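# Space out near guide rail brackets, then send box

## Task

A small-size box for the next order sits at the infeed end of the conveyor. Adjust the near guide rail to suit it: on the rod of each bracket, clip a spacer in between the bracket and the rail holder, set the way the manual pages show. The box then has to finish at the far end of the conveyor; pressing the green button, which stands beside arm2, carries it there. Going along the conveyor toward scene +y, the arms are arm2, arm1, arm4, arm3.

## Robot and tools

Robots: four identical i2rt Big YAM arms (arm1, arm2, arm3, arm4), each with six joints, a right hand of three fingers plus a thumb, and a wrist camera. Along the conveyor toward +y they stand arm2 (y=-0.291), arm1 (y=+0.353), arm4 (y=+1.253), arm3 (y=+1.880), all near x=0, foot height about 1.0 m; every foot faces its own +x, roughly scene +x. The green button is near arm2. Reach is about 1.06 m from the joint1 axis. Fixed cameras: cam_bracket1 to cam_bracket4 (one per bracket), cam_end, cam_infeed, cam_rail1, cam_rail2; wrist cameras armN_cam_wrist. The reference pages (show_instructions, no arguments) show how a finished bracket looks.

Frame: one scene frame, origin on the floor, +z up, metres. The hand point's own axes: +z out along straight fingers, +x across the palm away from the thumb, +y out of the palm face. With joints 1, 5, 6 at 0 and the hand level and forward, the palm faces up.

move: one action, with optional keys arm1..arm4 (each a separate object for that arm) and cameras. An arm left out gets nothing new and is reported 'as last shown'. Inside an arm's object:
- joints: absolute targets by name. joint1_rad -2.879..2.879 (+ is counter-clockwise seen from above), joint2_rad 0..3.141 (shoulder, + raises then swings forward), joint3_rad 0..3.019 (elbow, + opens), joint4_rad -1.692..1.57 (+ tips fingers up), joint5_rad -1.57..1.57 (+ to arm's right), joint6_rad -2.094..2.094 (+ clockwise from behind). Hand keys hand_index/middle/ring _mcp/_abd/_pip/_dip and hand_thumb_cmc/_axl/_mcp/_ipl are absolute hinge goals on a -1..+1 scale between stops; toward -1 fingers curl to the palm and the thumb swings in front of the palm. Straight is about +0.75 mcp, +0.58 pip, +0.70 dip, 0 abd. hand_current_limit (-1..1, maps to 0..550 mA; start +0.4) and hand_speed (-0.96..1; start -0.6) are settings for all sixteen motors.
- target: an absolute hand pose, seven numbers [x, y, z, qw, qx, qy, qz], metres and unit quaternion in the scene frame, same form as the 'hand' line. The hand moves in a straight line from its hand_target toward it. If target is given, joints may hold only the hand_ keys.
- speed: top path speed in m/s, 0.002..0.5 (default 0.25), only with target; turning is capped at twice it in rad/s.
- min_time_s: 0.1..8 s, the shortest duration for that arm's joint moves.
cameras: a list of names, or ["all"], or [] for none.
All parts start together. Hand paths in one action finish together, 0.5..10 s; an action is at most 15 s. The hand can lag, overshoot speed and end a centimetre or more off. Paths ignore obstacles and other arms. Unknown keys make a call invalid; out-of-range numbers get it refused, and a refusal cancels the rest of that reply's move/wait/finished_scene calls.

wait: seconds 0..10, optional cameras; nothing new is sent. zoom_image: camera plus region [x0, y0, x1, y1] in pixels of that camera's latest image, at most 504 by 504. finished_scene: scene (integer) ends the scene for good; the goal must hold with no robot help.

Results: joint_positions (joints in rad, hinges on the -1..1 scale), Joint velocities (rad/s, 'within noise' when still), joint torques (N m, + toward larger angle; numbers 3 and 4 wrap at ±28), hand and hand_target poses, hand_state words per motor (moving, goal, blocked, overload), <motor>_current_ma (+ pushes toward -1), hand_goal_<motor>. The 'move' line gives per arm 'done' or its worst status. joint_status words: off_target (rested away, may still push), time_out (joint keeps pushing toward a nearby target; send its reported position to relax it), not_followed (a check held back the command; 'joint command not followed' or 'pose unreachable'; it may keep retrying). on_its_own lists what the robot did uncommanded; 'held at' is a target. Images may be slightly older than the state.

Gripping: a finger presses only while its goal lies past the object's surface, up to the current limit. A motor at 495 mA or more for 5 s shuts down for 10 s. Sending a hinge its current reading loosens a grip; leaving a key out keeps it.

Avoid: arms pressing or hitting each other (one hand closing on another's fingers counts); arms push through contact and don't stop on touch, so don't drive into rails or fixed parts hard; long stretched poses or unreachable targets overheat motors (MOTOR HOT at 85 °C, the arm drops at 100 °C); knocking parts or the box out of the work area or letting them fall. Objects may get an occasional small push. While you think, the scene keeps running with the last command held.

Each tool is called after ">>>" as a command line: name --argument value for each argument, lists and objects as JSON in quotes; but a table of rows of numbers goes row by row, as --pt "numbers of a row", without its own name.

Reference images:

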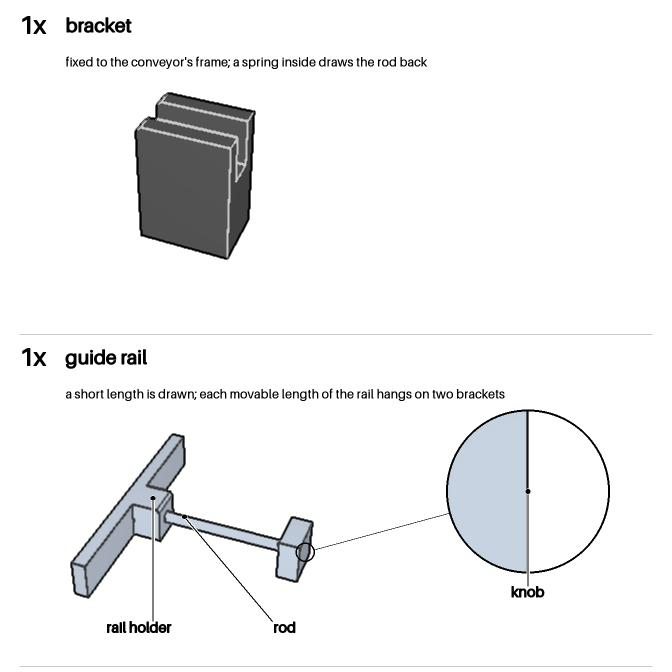

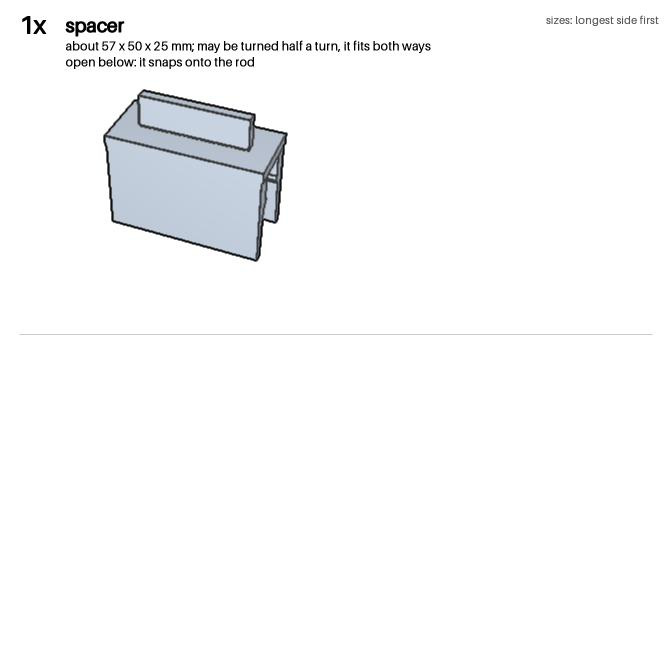

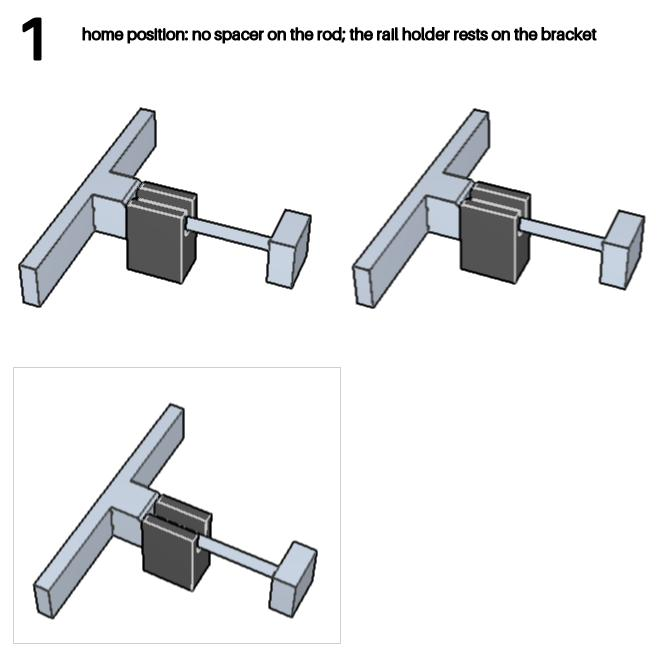

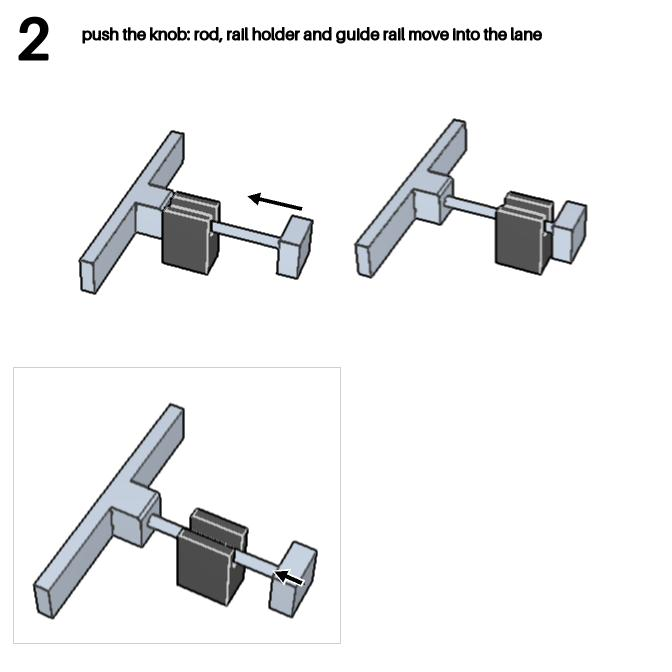

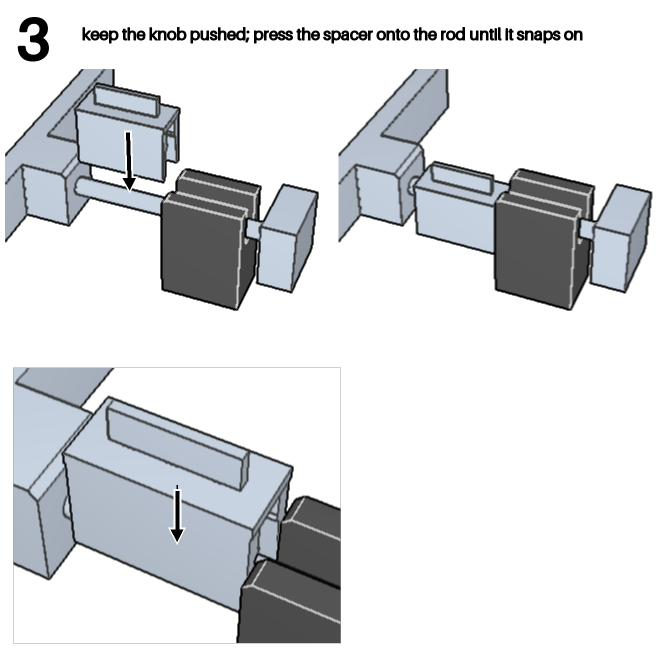

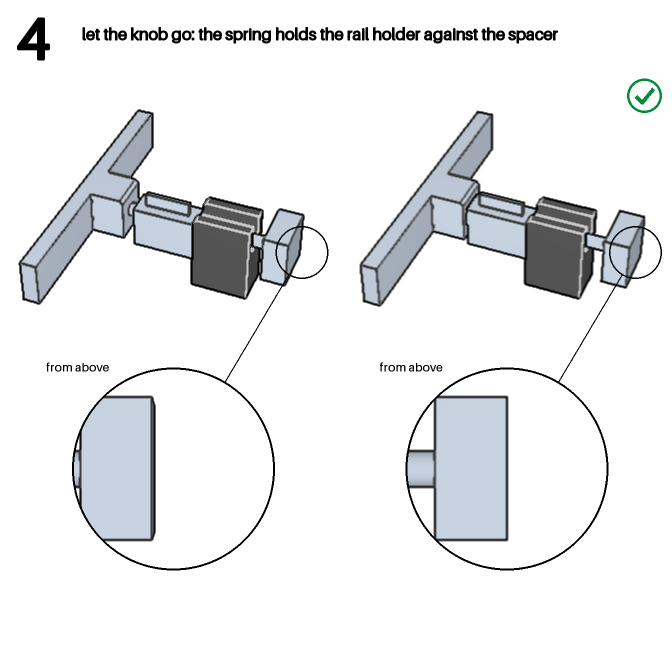

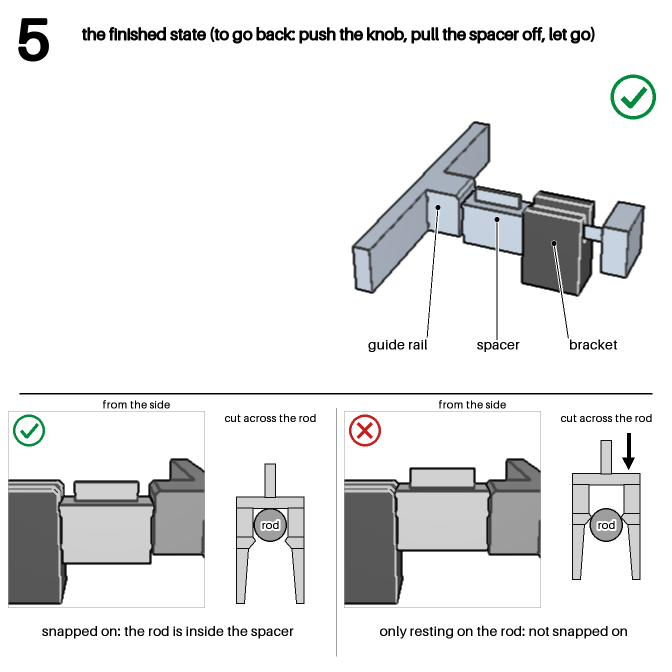

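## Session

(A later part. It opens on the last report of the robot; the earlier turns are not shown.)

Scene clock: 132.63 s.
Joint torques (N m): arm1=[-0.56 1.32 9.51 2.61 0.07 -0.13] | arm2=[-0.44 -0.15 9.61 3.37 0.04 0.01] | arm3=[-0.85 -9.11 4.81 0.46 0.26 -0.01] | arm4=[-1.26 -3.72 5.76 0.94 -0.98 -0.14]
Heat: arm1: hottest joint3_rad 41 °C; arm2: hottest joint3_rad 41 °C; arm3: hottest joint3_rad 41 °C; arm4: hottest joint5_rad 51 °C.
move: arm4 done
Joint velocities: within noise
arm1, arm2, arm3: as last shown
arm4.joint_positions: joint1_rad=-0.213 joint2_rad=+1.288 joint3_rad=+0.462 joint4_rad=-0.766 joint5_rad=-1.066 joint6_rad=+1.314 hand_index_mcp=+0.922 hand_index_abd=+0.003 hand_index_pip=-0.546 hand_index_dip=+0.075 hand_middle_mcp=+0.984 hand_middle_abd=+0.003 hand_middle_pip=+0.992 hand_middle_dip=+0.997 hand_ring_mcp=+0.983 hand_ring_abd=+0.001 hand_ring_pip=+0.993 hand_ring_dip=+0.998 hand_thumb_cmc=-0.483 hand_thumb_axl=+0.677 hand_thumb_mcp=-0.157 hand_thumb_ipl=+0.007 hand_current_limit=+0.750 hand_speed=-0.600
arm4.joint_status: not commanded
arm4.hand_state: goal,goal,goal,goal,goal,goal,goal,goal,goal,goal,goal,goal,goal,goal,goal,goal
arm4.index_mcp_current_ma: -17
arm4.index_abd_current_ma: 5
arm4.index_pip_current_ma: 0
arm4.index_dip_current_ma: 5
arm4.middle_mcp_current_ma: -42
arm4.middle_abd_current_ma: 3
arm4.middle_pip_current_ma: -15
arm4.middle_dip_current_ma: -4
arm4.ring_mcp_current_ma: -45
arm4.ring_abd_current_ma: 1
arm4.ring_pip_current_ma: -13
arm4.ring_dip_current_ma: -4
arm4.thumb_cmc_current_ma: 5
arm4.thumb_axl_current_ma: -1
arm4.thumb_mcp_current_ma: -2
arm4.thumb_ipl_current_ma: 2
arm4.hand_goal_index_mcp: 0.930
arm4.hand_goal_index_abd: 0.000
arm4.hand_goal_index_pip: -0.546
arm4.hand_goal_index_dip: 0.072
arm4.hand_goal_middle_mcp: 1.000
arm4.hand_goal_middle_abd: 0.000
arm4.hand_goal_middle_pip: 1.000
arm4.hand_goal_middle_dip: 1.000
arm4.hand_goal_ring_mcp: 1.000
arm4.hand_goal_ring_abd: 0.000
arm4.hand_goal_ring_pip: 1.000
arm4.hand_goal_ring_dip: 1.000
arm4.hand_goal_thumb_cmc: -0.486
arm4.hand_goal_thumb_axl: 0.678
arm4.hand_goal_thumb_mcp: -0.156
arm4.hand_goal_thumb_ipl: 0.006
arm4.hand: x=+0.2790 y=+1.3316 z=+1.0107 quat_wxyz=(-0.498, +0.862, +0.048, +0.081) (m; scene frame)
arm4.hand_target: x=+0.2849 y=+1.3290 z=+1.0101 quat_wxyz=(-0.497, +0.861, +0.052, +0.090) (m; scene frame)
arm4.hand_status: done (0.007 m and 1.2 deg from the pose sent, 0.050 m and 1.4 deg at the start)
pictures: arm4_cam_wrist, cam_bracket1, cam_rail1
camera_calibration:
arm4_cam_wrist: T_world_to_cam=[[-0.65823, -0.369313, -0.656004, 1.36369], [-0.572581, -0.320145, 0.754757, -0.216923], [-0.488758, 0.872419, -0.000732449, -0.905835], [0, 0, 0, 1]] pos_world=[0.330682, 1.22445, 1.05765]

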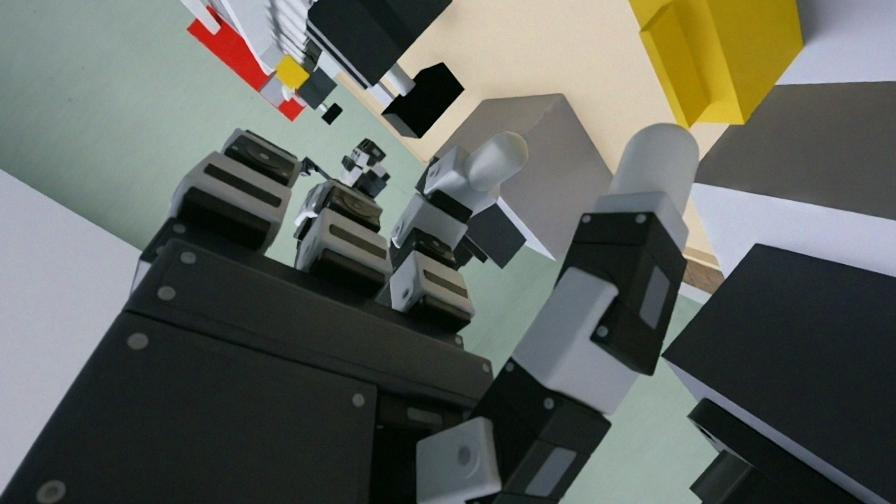

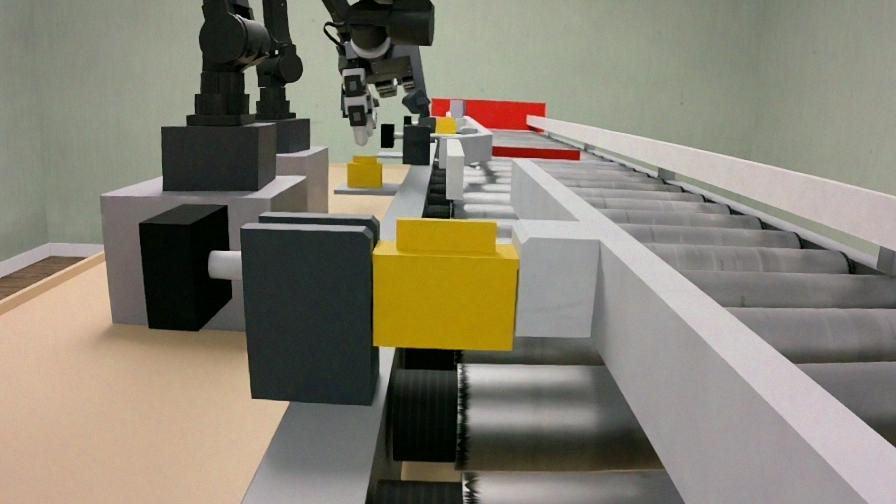

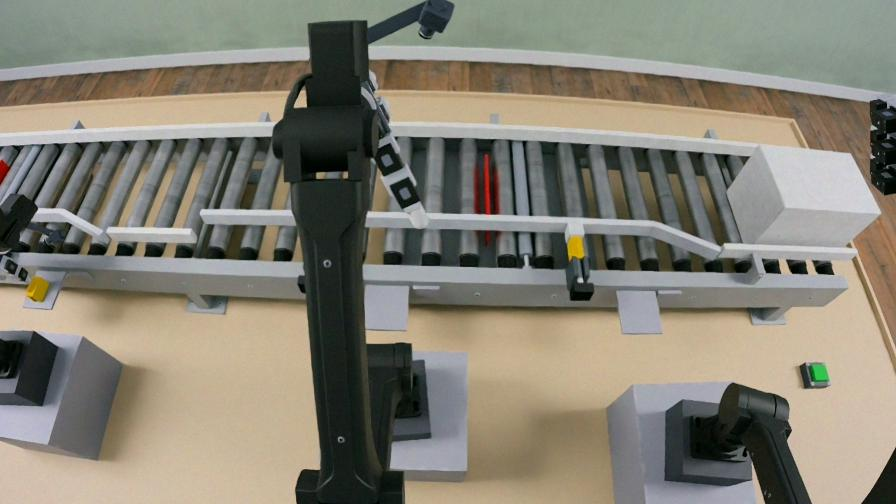

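>>> move --arm4 '{"target": [0.285, 1.3235, 0.975, 0.4973, -0.8612, -0.0523, -0.0905], "speed": 0.08}' --cameras '["arm4_cam_wrist", "cam_bracket1"]'

>>> zoom_image --camera "cam_bracket1" --region '[300, 60, 440, 200]'

>>> zoom_image --camera "arm4_cam_wrist" --region '[446, 0, 896, 300]'

Scene clock: 134.33 s.
Joint torques (N m): arm1=[-0.44 1.44 9.5 2.59 0.06 -0.12] | arm2=[-0.67 -0.85 9.36 3.02 0.11 -0.11] | arm3=[0.09 -9.52 4.79 0.29 0.23 0.02] | arm4=[-1.2 -4.66 4.48 0.83 -0.95 -0.13]
Heat: arm1: hottest joint3_rad 41 °C; arm2: hottest joint3_rad 41 °C; arm3: hottest joint3_rad 40 °C; arm4: hottest joint5_rad 50 °C.
move: arm4 done
Joint velocities: within noise
arm1.joint_positions: joint1_rad=-0.080 joint2_rad=+0.609 joint3_rad=+1.380 joint4_rad=-1.288 joint5_rad=-0.058 joint6_rad=+1.162 hand_index_mcp=+0.754 hand_index_abd=+0.001 hand_index_pip=+0.577 hand_index_dip=+0.696 hand_middle_mcp=+0.754 hand_middle_abd=+0.000 hand_middle_pip=+0.577 hand_middle_dip=+0.696 hand_ring_mcp=+0.754 hand_ring_abd=+0.001 hand_ring_pip=+0.577 hand_ring_dip=+0.696 hand_thumb_cmc=+0.714 hand_thumb_axl=+0.677 hand_thumb_mcp=+0.226 hand_thumb_ipl=+0.168 hand_current_limit=+0.400 hand_speed=-0.600
arm1.joint_status: not commanded
arm1.hand_state: goal,goal,goal,goal,goal,goal,goal,goal,goal,goal,goal,goal,goal,goal,goal,goal
arm1.index_mcp_current_ma: 0
arm1.index_abd_current_ma: 0
arm1.index_pip_current_ma: 1
arm1.index_dip_current_ma: 0
arm1.middle_mcp_current_ma: 0
arm1.middle_abd_current_ma: 0
arm1.middle_pip_current_ma: 1
arm1.middle_dip_current_ma: 0
arm1.ring_mcp_current_ma: 0
arm1.ring_abd_current_ma: 0
arm1.ring_pip_current_ma: 1
arm1.ring_dip_current_ma: 0
arm1.thumb_cmc_current_ma: 0
arm1.thumb_axl_current_ma: -1
arm1.thumb_mcp_current_ma: 0
arm1.thumb_ipl_current_ma: 0
arm1.hand_goal_index_mcp: 0.754
arm1.hand_goal_index_abd: 0.000
arm1.hand_goal_index_pip: 0.576
arm1.hand_goal_index_dip: 0.696
arm1.hand_goal_middle_mcp: 0.754
arm1.hand_goal_middle_abd: 0.000
arm1.hand_goal_middle_pip: 0.576
arm1.hand_goal_middle_dip: 0.696
arm1.hand_goal_ring_mcp: 0.754
arm1.hand_goal_ring_abd: 0.000
arm1.hand_goal_ring_pip: 0.576
arm1.hand_goal_ring_dip: 0.696
arm1.hand_goal_thumb_cmc: 0.714
arm1.hand_goal_thumb_axl: 0.678
arm1.hand_goal_thumb_mcp: 0.226
arm1.hand_goal_thumb_ipl: 0.168
arm1.hand: x=+0.2785 y=+0.2857 z=+1.5353 quat_wxyz=(+0.068, +0.840, +0.206, +0.498) (m; scene frame)
arm1.hand_target: x=+0.2758 y=+0.2856 z=+1.5450 quat_wxyz=(+0.070, +0.834, +0.205, +0.507) (m; scene frame)
arm1.hand_status: not commanded
arm2.joint_positions: joint1_rad=-0.169 joint2_rad=+0.607 joint3_rad=+1.362 joint4_rad=-1.180 joint5_rad=-0.019 joint6_rad=+1.058 hand_index_mcp=+0.755 hand_index_abd=+0.001 hand_index_pip=+0.577 hand_index_dip=+0.696 hand_middle_mcp=+0.755 hand_middle_abd=+0.000 hand_middle_pip=+0.577 hand_middle_dip=+0.696 hand_ring_mcp=+0.755 hand_ring_abd=+0.000 hand_ring_pip=+0.577 hand_ring_dip=+0.696 hand_thumb_cmc=+0.715 hand_thumb_axl=+0.677 hand_thumb_mcp=+0.226 hand_thumb_ipl=+0.168 hand_current_limit=+0.400 hand_speed=-0.600
arm2.joint_status: not commanded
arm2.hand_state: goal,goal,goal,goal,goal,goal,goal,goal,goal,goal,goal,goal,goal,goal,goal,goal
arm2.index_mcp_current_ma: 0
arm2.index_abd_current_ma: 0
arm2.index_pip_current_ma: 0
arm2.index_dip_current_ma: 0
arm2.middle_mcp_current_ma: 0
arm2.middle_abd_current_ma: 0
arm2.middle_pip_current_ma: 0
arm2.middle_dip_current_ma: 0
arm2.ring_mcp_current_ma: 0
arm2.ring_abd_current_ma: 0
arm2.ring_pip_current_ma: 0
arm2.ring_dip_current_ma: 0
arm2.thumb_cmc_current_ma: 0
arm2.thumb_axl_current_ma: 0
arm2.thumb_mcp_current_ma: 0
arm2.thumb_ipl_current_ma: 0
arm2.hand_goal_index_mcp: 0.754
arm2.hand_goal_index_abd: 0.000
arm2.hand_goal_index_pip: 0.576
arm2.hand_goal_index_dip: 0.696
arm2.hand_goal_middle_mcp: 0.754
arm2.hand_goal_middle_abd: 0.000
arm2.hand_goal_middle_pip: 0.576
arm2.hand_goal_middle_dip: 0.696
arm2.hand_goal_ring_mcp: 0.754
arm2.hand_goal_ring_abd: 0.000
arm2.hand_goal_ring_pip: 0.576
arm2.hand_goal_ring_dip: 0.696
arm2.hand_goal_thumb_cmc: 0.714
arm2.hand_goal_thumb_axl: 0.678
arm2.hand_goal_thumb_mcp: 0.226
arm2.hand_goal_thumb_ipl: 0.168
arm2.hand: x=+0.1640 y=-0.4516 z=+1.5901 quat_wxyz=(+0.212, +0.838, +0.087, +0.496) (m; scene frame)
arm2.hand_target: x=+0.1609 y=-0.4505 z=+1.6004 quat_wxyz=(+0.216, +0.832, +0.086, +0.505) (m; scene frame)
arm2.hand_status: not commanded
arm3: as last shown
arm4.joint_positions: joint1_rad=-0.235 joint2_rad=+1.421 joint3_rad=+0.442 joint4_rad=-0.648 joint5_rad=-1.066 joint6_rad=+1.271 hand_index_mcp=+0.922 hand_index_abd=+0.003 hand_index_pip=-0.546 hand_index_dip=+0.075 hand_middle_mcp=+0.984 hand_middle_abd=+0.003 hand_middle_pip=+0.992 hand_middle_dip=+0.997 hand_ring_mcp=+0.983 hand_ring_abd=+0.001 hand_ring_pip=+0.993 hand_ring_dip=+0.998 hand_thumb_cmc=-0.483 hand_thumb_axl=+0.677 hand_thumb_mcp=-0.155 hand_thumb_ipl=+0.007 hand_current_limit=+0.750 hand_speed=-0.600
arm4.joint_status: not commanded
arm4.hand_state: goal,goal,goal,goal,goal,goal,goal,goal,goal,goal,goal,goal,goal,goal,goal,goal
arm4.index_mcp_current_ma: -17
arm4.index_abd_current_ma: 5
arm4.index_pip_current_ma: 0
arm4.index_dip_current_ma: 5
arm4.middle_mcp_current_ma: -42
arm4.middle_abd_current_ma: 3
arm4.middle_pip_current_ma: -15
arm4.middle_dip_current_ma: -4
arm4.ring_mcp_current_ma: -45
arm4.ring_abd_current_ma: 1
arm4.ring_pip_current_ma: -13
arm4.ring_dip_current_ma: -4
arm4.thumb_cmc_current_ma: 5
arm4.thumb_axl_current_ma: -1
arm4.thumb_mcp_current_ma: 1
arm4.thumb_ipl_current_ma: 2
arm4.hand_goal_index_mcp: 0.930
arm4.hand_goal_index_abd: 0.000
arm4.hand_goal_index_pip: -0.546
arm4.hand_goal_index_dip: 0.072
arm4.hand_goal_middle_mcp: 1.000
arm4.hand_goal_middle_abd: 0.000
arm4.hand_goal_middle_pip: 1.000
arm4.hand_goal_middle_dip: 1.000
arm4.hand_goal_ring_mcp: 1.000
arm4.hand_goal_ring_abd: 0.000
arm4.hand_goal_ring_pip: 1.000
arm4.hand_goal_ring_dip: 1.000
arm4.hand_goal_thumb_cmc: -0.486
arm4.hand_goal_thumb_axl: 0.678
arm4.hand_goal_thumb_mcp: -0.156
arm4.hand_goal_thumb_ipl: 0.006
arm4.hand: x=+0.2811 y=+1.3259 z=+0.9767 quat_wxyz=(-0.498, +0.862, +0.049, +0.083) (m; scene frame)
arm4.hand_target: x=+0.2851 y=+1.3234 z=+0.9751 quat_wxyz=(-0.497, +0.861, +0.052, +0.091) (m; scene frame)
arm4.hand_status: done (0.005 m and 1.0 deg from the pose sent, 0.037 m and 1.2 deg at the start)
pictures: arm4_cam_wrist, cam_bracket1
camera_calibration:
arm4_cam_wrist: T_world_to_cam=[[-0.656537, -0.368293, -0.65827, 1.34101], [-0.575353, -0.319831, 0.752779, -0.189587], [-0.487778, 0.872965, -0.00191749, -0.899698], [0, 0, 0, 1]] pos_world=[0.33249, 1.21865, 1.02374]

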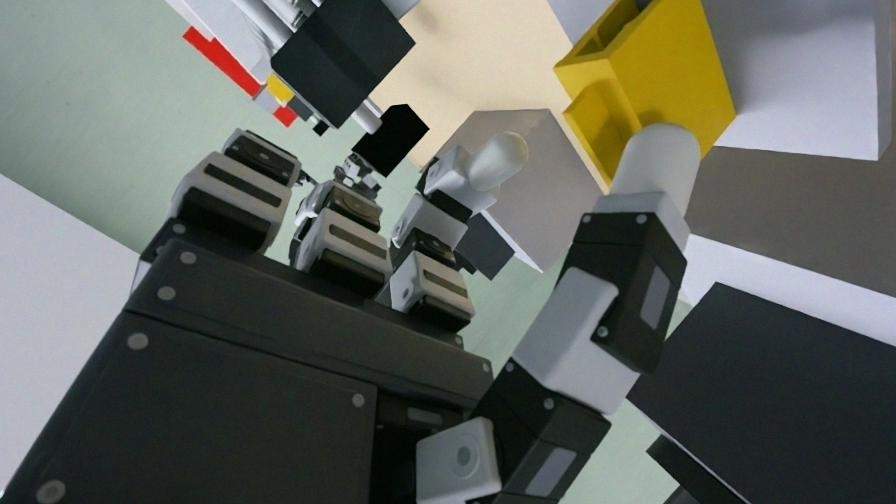

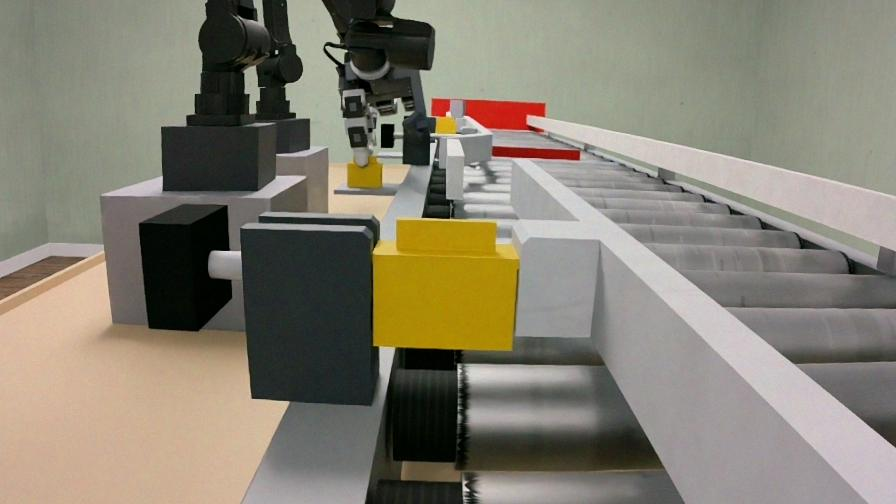

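Scaled by 3.600 from the camera's 896x504 image, which has a finer 1280x720 frame.

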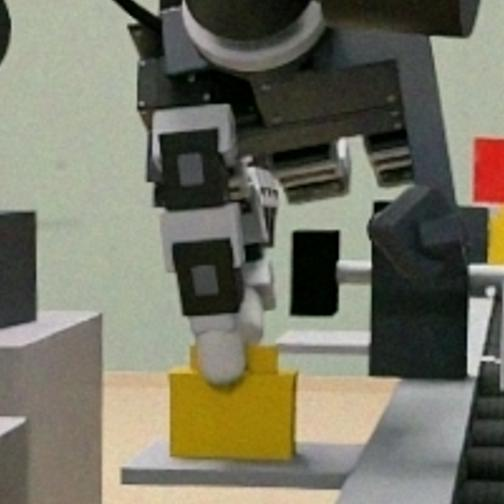

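Scaled by 1.120 from the camera's 896x504 image, which has a finer 1280x720 frame.

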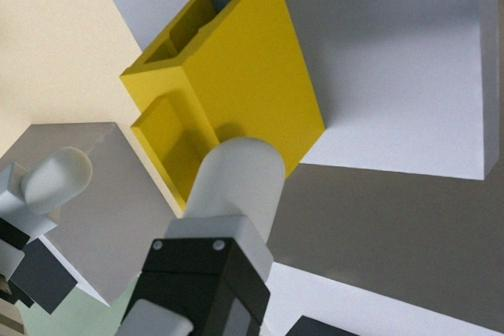

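>>> move --arm4 '{"target": [0.286, 1.3235, 0.956, 0.4973, -0.8612, -0.0523, -0.0905], "speed": 0.06}'

>>> move --arm4 '{"joints": {"hand_index_mcp": 0.70, "hand_thumb_mcp": -0.32}}' --cameras '["arm4_cam_wrist", "cam_bracket1"]'

>>> zoom_image --camera "cam_bracket1" --region '[300, 60, 440, 200]'

>>> zoom_image --camera "arm4_cam_wrist" --region '[446, 0, 896, 300]'

Scene clock: 135.47 s.
Joint torques (N m): arm1=[-0.5 1.49 9.51 2.62 0.06 -0.12] | arm2=[-0.38 -0.38 9.4 3.37 0.06 -0.09] | arm3=[0.32 -9.05 4.7 0.2 0.29 0.04] | arm4=[-1.2 -5.01 3.85 0.84 -0.95 -0.12]
Heat: arm1: hottest joint3_rad 41 °C; arm2: hottest joint3_rad 41 °C; arm3: hottest joint3_rad 40 °C; arm4: hottest joint5_rad 50 °C.
move: arm4 done
Joint velocities: within noise
arm1, arm2, arm3: as last shown
arm4.joint_positions: joint1_rad=-0.235 joint2_rad=+1.494 joint3_rad=+0.433 joint4_rad=-0.560 joint5_rad=-1.066 joint6_rad=+1.271 hand_index_mcp=+0.922 hand_index_abd=+0.003 hand_index_pip=-0.546 hand_index_dip=+0.075 hand_middle_mcp=+0.984 hand_middle_abd=+0.003 hand_middle_pip=+0.992 hand_middle_dip=+0.997 hand_ring_mcp=+0.983 hand_ring_abd=+0.001 hand_ring_pip=+0.993 hand_ring_dip=+0.998 hand_thumb_cmc=-0.483 hand_thumb_axl=+0.677 hand_thumb_mcp=-0.155 hand_thumb_ipl=+0.007 hand_current_limit=+0.750 hand_speed=-0.600
arm4.joint_status: not commanded
arm4.hand_state: goal,goal,goal,goal,goal,goal,goal,goal,goal,goal,goal,goal,goal,goal,goal,goal
arm4.index_mcp_current_ma: -17
arm4.index_abd_current_ma: 5
arm4.index_pip_current_ma: 0
arm4.index_dip_current_ma: 5
arm4.middle_mcp_current_ma: -42
arm4.middle_abd_current_ma: 3
arm4.middle_pip_current_ma: -15
arm4.middle_dip_current_ma: -4
arm4.ring_mcp_current_ma: -45
arm4.ring_abd_current_ma: 1
arm4.ring_pip_current_ma: -13
arm4.ring_dip_current_ma: -4
arm4.thumb_cmc_current_ma: 5
arm4.thumb_axl_current_ma: -1
arm4.thumb_mcp_current_ma: 1
arm4.thumb_ipl_current_ma: 2
arm4.hand_goal_index_mcp: 0.930
arm4.hand_goal_index_abd: 0.000
arm4.hand_goal_index_pip: -0.546
arm4.hand_goal_index_dip: 0.072
arm4.hand_goal_middle_mcp: 1.000
arm4.hand_goal_middle_abd: 0.000
arm4.hand_goal_middle_pip: 1.000
arm4.hand_goal_middle_dip: 1.000
arm4.hand_goal_ring_mcp: 1.000
arm4.hand_goal_ring_abd: 0.000
arm4.hand_goal_ring_pip: 1.000
arm4.hand_goal_ring_dip: 1.000
arm4.hand_goal_thumb_cmc: -0.486
arm4.hand_goal_thumb_axl: 0.678
arm4.hand_goal_thumb_mcp: -0.156
arm4.hand_goal_thumb_ipl: 0.006
arm4.hand: x=+0.2837 y=+1.3253 z=+0.9584 quat_wxyz=(-0.497, +0.862, +0.050, +0.085) (m; scene frame)
arm4.hand_target: x=+0.2860 y=+1.3234 z=+0.9561 quat_wxyz=(-0.497, +0.861, +0.052, +0.091) (m; scene frame)
arm4.hand_status: done (0.004 m and 0.6 deg from the pose sent, 0.021 m and 1.0 deg at the start)
pictures: none

Scene clock: 136.07 s.
Joint torques (N m): arm1=[-0.5 1.49 9.48 2.62 0.06 -0.13] | arm2=[-0.85 0.32 9.24 3.28 0.12 -0.12] | arm3=[-0.85 -9 4.77 0.31 0.26 0.04] | arm4=[-1.14 -4.84 3.79 0.84 -0.95 -0.11]
Heat: arm1: hottest joint3_rad 41 °C; arm2: hottest joint3_rad 41 °C; arm3: hottest joint3_rad 40 °C; arm4: hottest joint5_rad 50 °C.
move: arm4 off_target
Joint velocities: within noise
arm1, arm2, arm3: as last shown
arm4.joint_positions: joint1_rad=-0.235 joint2_rad=+1.494 joint3_rad=+0.433 joint4_rad=-0.560 joint5_rad=-1.067 joint6_rad=+1.271 hand_index_mcp=+0.743 hand_index_abd=+0.003 hand_index_pip=-0.533 hand_index_dip=+0.075 hand_middle_mcp=+0.984 hand_middle_abd=+0.003 hand_middle_pip=+0.992 hand_middle_dip=+0.997 hand_ring_mcp=+0.983 hand_ring_abd=+0.001 hand_ring_pip=+0.993 hand_ring_dip=+0.998 hand_thumb_cmc=-0.483 hand_thumb_axl=+0.677 hand_thumb_mcp=-0.277 hand_thumb_ipl=+0.021 hand_current_limit=+0.750 hand_speed=-0.600
arm4.joint_status: hand_index_mcp off_target (ended at +0.743, target +0.700); hand_thumb_mcp off_target (ended at -0.277, target -0.320)
arm4.hand_state: blocked,goal,goal,goal,goal,goal,goal,goal,goal,goal,goal,goal,goal,goal,blocked,goal
arm4.index_mcp_current_ma: 141
arm4.index_abd_current_ma: 5
arm4.index_pip_current_ma: 29
arm4.index_dip_current_ma: 5
arm4.middle_mcp_current_ma: -42
arm4.middle_abd_current_ma: 3
arm4.middle_pip_current_ma: -15
arm4.middle_dip_current_ma: -4
arm4.ring_mcp_current_ma: -45
arm4.ring_abd_current_ma: 1
arm4.ring_pip_current_ma: -13
arm4.ring_dip_current_ma: -4
arm4.thumb_cmc_current_ma: 4
arm4.thumb_axl_current_ma: -1
arm4.thumb_mcp_current_ma: 180
arm4.thumb_ipl_current_ma: 52
arm4.hand_goal_index_mcp: 0.700
arm4.hand_goal_index_abd: 0.000
arm4.hand_goal_index_pip: -0.546
arm4.hand_goal_index_dip: 0.072
arm4.hand_goal_middle_mcp: 1.000
arm4.hand_goal_middle_abd: 0.000
arm4.hand_goal_middle_pip: 1.000
arm4.hand_goal_middle_dip: 1.000
arm4.hand_goal_ring_mcp: 1.000
arm4.hand_goal_ring_abd: 0.000
arm4.hand_goal_ring_pip: 1.000
arm4.hand_goal_ring_dip: 1.000
arm4.hand_goal_thumb_cmc: -0.486
arm4.hand_goal_thumb_axl: 0.678
arm4.hand_goal_thumb_mcp: -0.320
arm4.hand_goal_thumb_ipl: 0.006
arm4.hand: x=+0.2837 y=+1.3254 z=+0.9584 quat_wxyz=(-0.498, +0.862, +0.050, +0.085) (m; scene frame)
arm4.hand_target: x=+0.2860 y=+1.3235 z=+0.9561 quat_wxyz=(-0.497, +0.861, +0.052, +0.091) (m; scene frame)
arm4.hand_status: not commanded
pictures: arm4_cam_wrist, cam_bracket1
camera_calibration:
arm4_cam_wrist: T_world_to_cam=[[-0.652448, -0.36876, -0.662063, 1.33362], [-0.579833, -0.319607, 0.749429, -0.170277], [-0.48796, 0.87285, -0.00529236, -0.894527], [0, 0, 0, 1]] pos_world=[0.334892, 1.21815, 1.00582]

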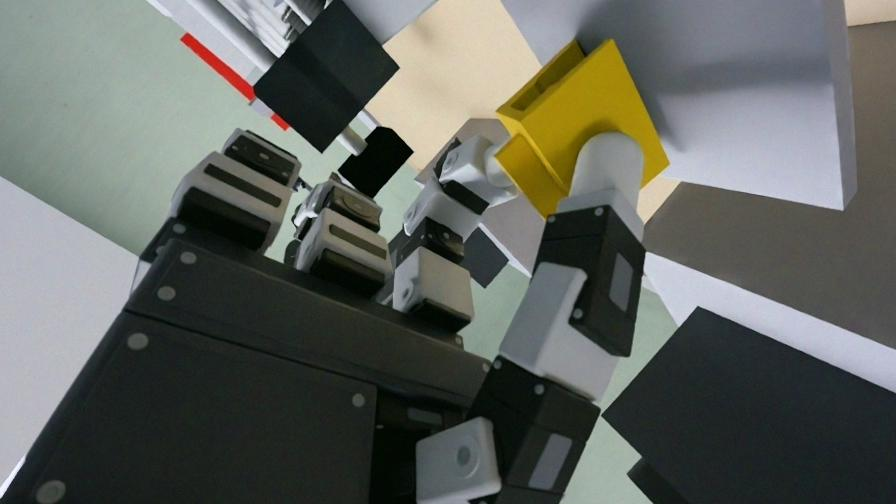

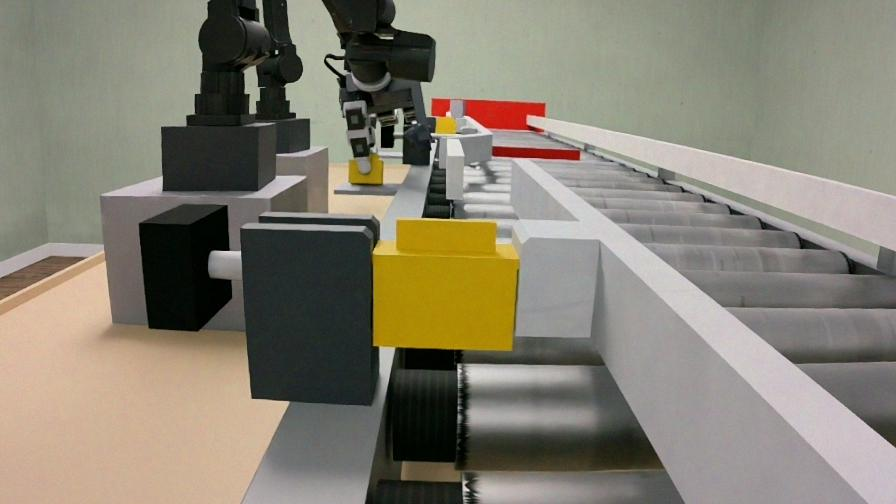

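Scaled by 3.600 from the camera's 896x504 image, which has a finer 1280x720 frame.

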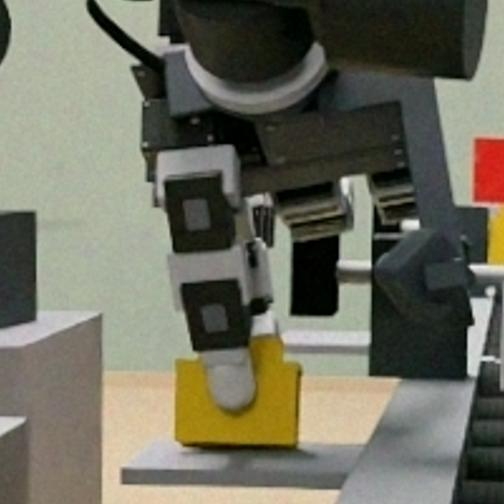

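Scaled by 1.120 from the camera's 896x504 image, which has a finer 1280x720 frame.

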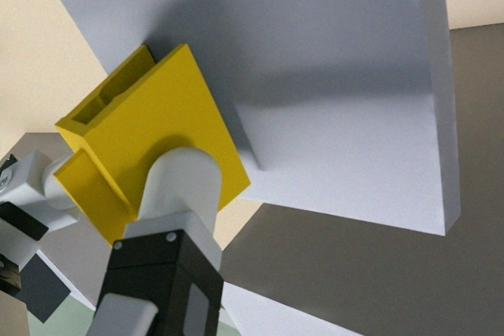

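>>> move --arm4 '{"joints": {"hand_index_mcp": 0.60, "hand_thumb_mcp": -0.41}}'

>>> move --arm4 '{"target": [0.286, 1.3235, 1.04, 0.4973, -0.8612, -0.0523, -0.0905], "speed": 0.08}' --cameras '["arm4_cam_wrist", "cam_bracket1"]'

>>> zoom_image --camera "cam_bracket1" --region '[300, 40, 440, 180]'

>>> zoom_image --camera "arm4_cam_wrist" --region '[446, 0, 896, 300]'

Scene clock: 137.23 s.
Joint torques (N m): arm1=[-0.56 1.44 9.5 2.63 0.06 -0.12] | arm2=[-1.26 0.44 9.35 3.34 0.06 -0.12] | arm3=[0.97 -9.47 4.63 0.23 0.28 -0.05] | arm4=[-1.2 -4.78 3.78 0.84 -0.95 -0.12]
Heat: arm1: hottest joint3_rad 41 °C; arm2: hottest joint3_rad 41 °C; arm3: hottest joint3_rad 40 °C; arm4: hottest joint5_rad 49 °C.
move: arm4 off_target
Joint velocities: within noise
arm1, arm2, arm3: as last shown
arm4.joint_positions: joint1_rad=-0.235 joint2_rad=+1.494 joint3_rad=+0.433 joint4_rad=-0.560 joint5_rad=-1.067 joint6_rad=+1.271 hand_index_mcp=+0.706 hand_index_abd=+0.003 hand_index_pip=-0.518 hand_index_dip=+0.075 hand_middle_mcp=+0.984 hand_middle_abd=+0.003 hand_middle_pip=+0.992 hand_middle_dip=+0.997 hand_ring_mcp=+0.983 hand_ring_abd=+0.001 hand_ring_pip=+0.993 hand_ring_dip=+0.998 hand_thumb_cmc=-0.484 hand_thumb_axl=+0.677 hand_thumb_mcp=-0.278 hand_thumb_ipl=+0.040 hand_current_limit=+0.750 hand_speed=-0.600
arm4.joint_status: hand_index_mcp off_target (ended at +0.706, target +0.600); hand_thumb_mcp off_target (ended at -0.278, target -0.410)
arm4.hand_state: blocked,goal,blocked,goal,goal,goal,goal,goal,goal,goal,goal,goal,goal,goal,blocked,blocked
arm4.index_mcp_current_ma: 428
arm4.index_abd_current_ma: 5
arm4.index_pip_current_ma: 76
arm4.index_dip_current_ma: 5
arm4.middle_mcp_current_ma: -42
arm4.middle_abd_current_ma: 3
arm4.middle_pip_current_ma: -15
arm4.middle_dip_current_ma: -4
arm4.ring_mcp_current_ma: -45
arm4.ring_abd_current_ma: 1
arm4.ring_pip_current_ma: -13
arm4.ring_dip_current_ma: -4
arm4.thumb_cmc_current_ma: 4
arm4.thumb_axl_current_ma: -1
arm4.thumb_mcp_current_ma: 481
arm4.thumb_ipl_current_ma: 140
arm4.hand_goal_index_mcp: 0.600
arm4.hand_goal_index_abd: 0.000
arm4.hand_goal_index_pip: -0.546
arm4.hand_goal_index_dip: 0.072
arm4.hand_goal_middle_mcp: 1.000
arm4.hand_goal_middle_abd: 0.000
arm4.hand_goal_middle_pip: 1.000
arm4.hand_goal_middle_dip: 1.000
arm4.hand_goal_ring_mcp: 1.000
arm4.hand_goal_ring_abd: 0.000
arm4.hand_goal_ring_pip: 1.000
arm4.hand_goal_ring_dip: 1.000
arm4.hand_goal_thumb_cmc: -0.486
arm4.hand_goal_thumb_axl: 0.678
arm4.hand_goal_thumb_mcp: -0.410
arm4.hand_goal_thumb_ipl: 0.006
arm4.hand: x=+0.2837 y=+1.3254 z=+0.9584 quat_wxyz=(-0.498, +0.862, +0.050, +0.085) (m; scene frame)
arm4.hand_target: x=+0.2860 y=+1.3235 z=+0.9561 quat_wxyz=(-0.497, +0.861, +0.052, +0.091) (m; scene frame)
arm4.hand_status: not commanded
pictures: none

Scene clock: 138.90 s.
Joint torques (N m): arm1=[-0.5 1.38 9.5 2.62 0.07 -0.12] | arm2=[-0.15 -0.21 9.47 3.38 0.03 -0.13] | arm3=[-0.03 -8.53 4.81 0.39 0.25 -0.01] | arm4=[-1.26 -5.36 8.49 -0.23 -0.93 -0.13]
Heat: arm1: hottest joint3_rad 41 °C; arm2: hottest joint3_rad 41 °C; arm3: hottest joint3_rad 40 °C; arm4: hottest joint5_rad 49 °C.
move: arm4 off_target
Joint velocities: within noise
arm1, arm2, arm3: as last shown
arm4.joint_positions: joint1_rad=-0.235 joint2_rad=+1.234 joint3_rad=+0.480 joint4_rad=-0.906 joint5_rad=-1.067 joint6_rad=+1.268 hand_index_mcp=+0.702 hand_index_abd=+0.003 hand_index_pip=-0.511 hand_index_dip=+0.078 hand_middle_mcp=+0.984 hand_middle_abd=+0.003 hand_middle_pip=+0.992 hand_middle_dip=+0.997 hand_ring_mcp=+0.983 hand_ring_abd=+0.001 hand_ring_pip=+0.993 hand_ring_dip=+0.998 hand_thumb_cmc=-0.485 hand_thumb_axl=+0.677 hand_thumb_mcp=-0.278 hand_thumb_ipl=+0.040 hand_current_limit=+0.750 hand_speed=-0.600
arm4.joint_status: not commanded
arm4.hand_state: blocked,goal,blocked,goal,goal,goal,goal,goal,goal,goal,goal,goal,goal,goal,blocked,blocked
arm4.index_mcp_current_ma: 410
arm4.index_abd_current_ma: 5
arm4.index_pip_current_ma: 100
arm4.index_dip_current_ma: 12
arm4.middle_mcp_current_ma: -42
arm4.middle_abd_current_ma: 3
arm4.middle_pip_current_ma: -15
arm4.middle_dip_current_ma: -4
arm4.ring_mcp_current_ma: -45
arm4.ring_abd_current_ma: 1
arm4.ring_pip_current_ma: -13
arm4.ring_dip_current_ma: -4
arm4.thumb_cmc_current_ma: 2
arm4.thumb_axl_current_ma: -1
arm4.thumb_mcp_current_ma: 481
arm4.thumb_ipl_current_ma: 140
arm4.hand_goal_index_mcp: 0.600
arm4.hand_goal_index_abd: 0.000
arm4.hand_goal_index_pip: -0.546
arm4.hand_goal_index_dip: 0.072
arm4.hand_goal_middle_mcp: 1.000
arm4.hand_goal_middle_abd: 0.000
arm4.hand_goal_middle_pip: 1.000
arm4.hand_goal_middle_dip: 1.000
arm4.hand_goal_ring_mcp: 1.000
arm4.hand_goal_ring_abd: 0.000
arm4.hand_goal_ring_pip: 1.000
arm4.hand_goal_ring_dip: 1.000
arm4.hand_goal_thumb_cmc: -0.486
arm4.hand_goal_thumb_axl: 0.678
arm4.hand_goal_thumb_mcp: -0.410
arm4.hand_goal_thumb_ipl: 0.006
arm4.hand: x=+0.2682 y=+1.3284 z=+1.0282 quat_wxyz=(-0.501, +0.862, +0.041, +0.069) (m; scene frame)
arm4.hand_target: x=+0.2856 y=+1.3237 z=+1.0399 quat_wxyz=(-0.497, +0.861, +0.052, +0.091) (m; scene frame)
arm4.hand_status: off_target (0.022 m and 2.7 deg from the pose sent, 0.082 m and 0.6 deg at the start)
pictures: arm4_cam_wrist, cam_bracket1
camera_calibration:
arm4_cam_wrist: T_world_to_cam=[[-0.675966, -0.36581, -0.639729, 1.35027], [-0.551731, -0.324265, 0.768405, -0.251513], [-0.488532, 0.872373, 0.0173634, -0.926857], [0, 0, 0, 1]] pos_world=[0.321171, 1.22095, 1.07317]

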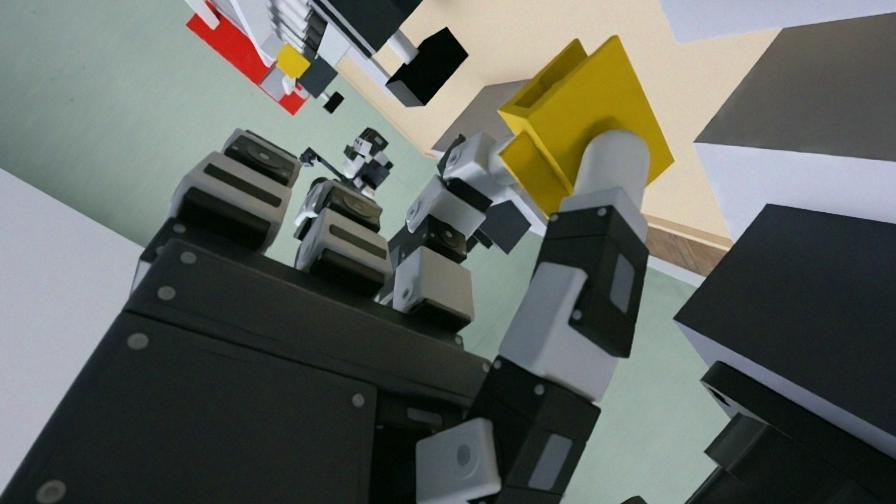

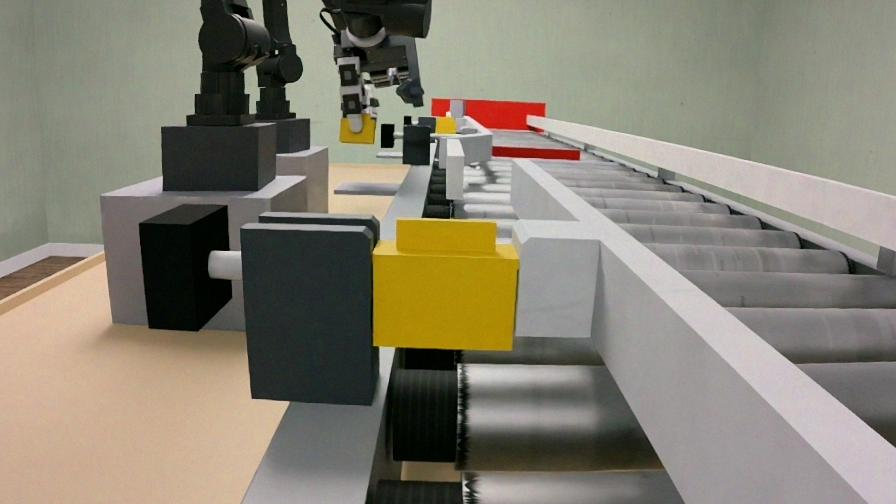

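Scaled by 3.600 from the camera's 896x504 image, which has a finer 1280x720 frame.

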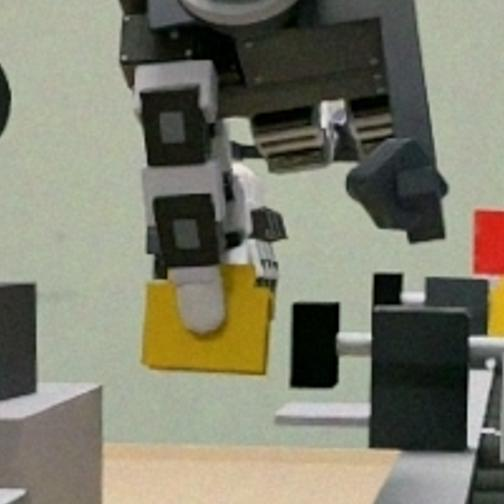

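Scaled by 1.120 from the camera's 896x504 image, which has a finer 1280x720 frame.

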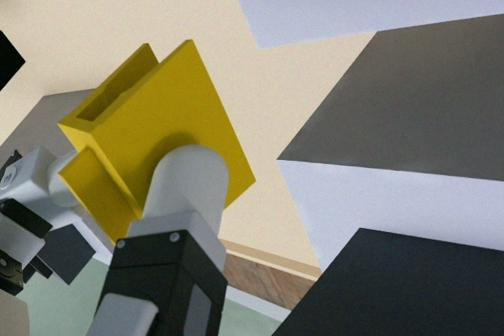

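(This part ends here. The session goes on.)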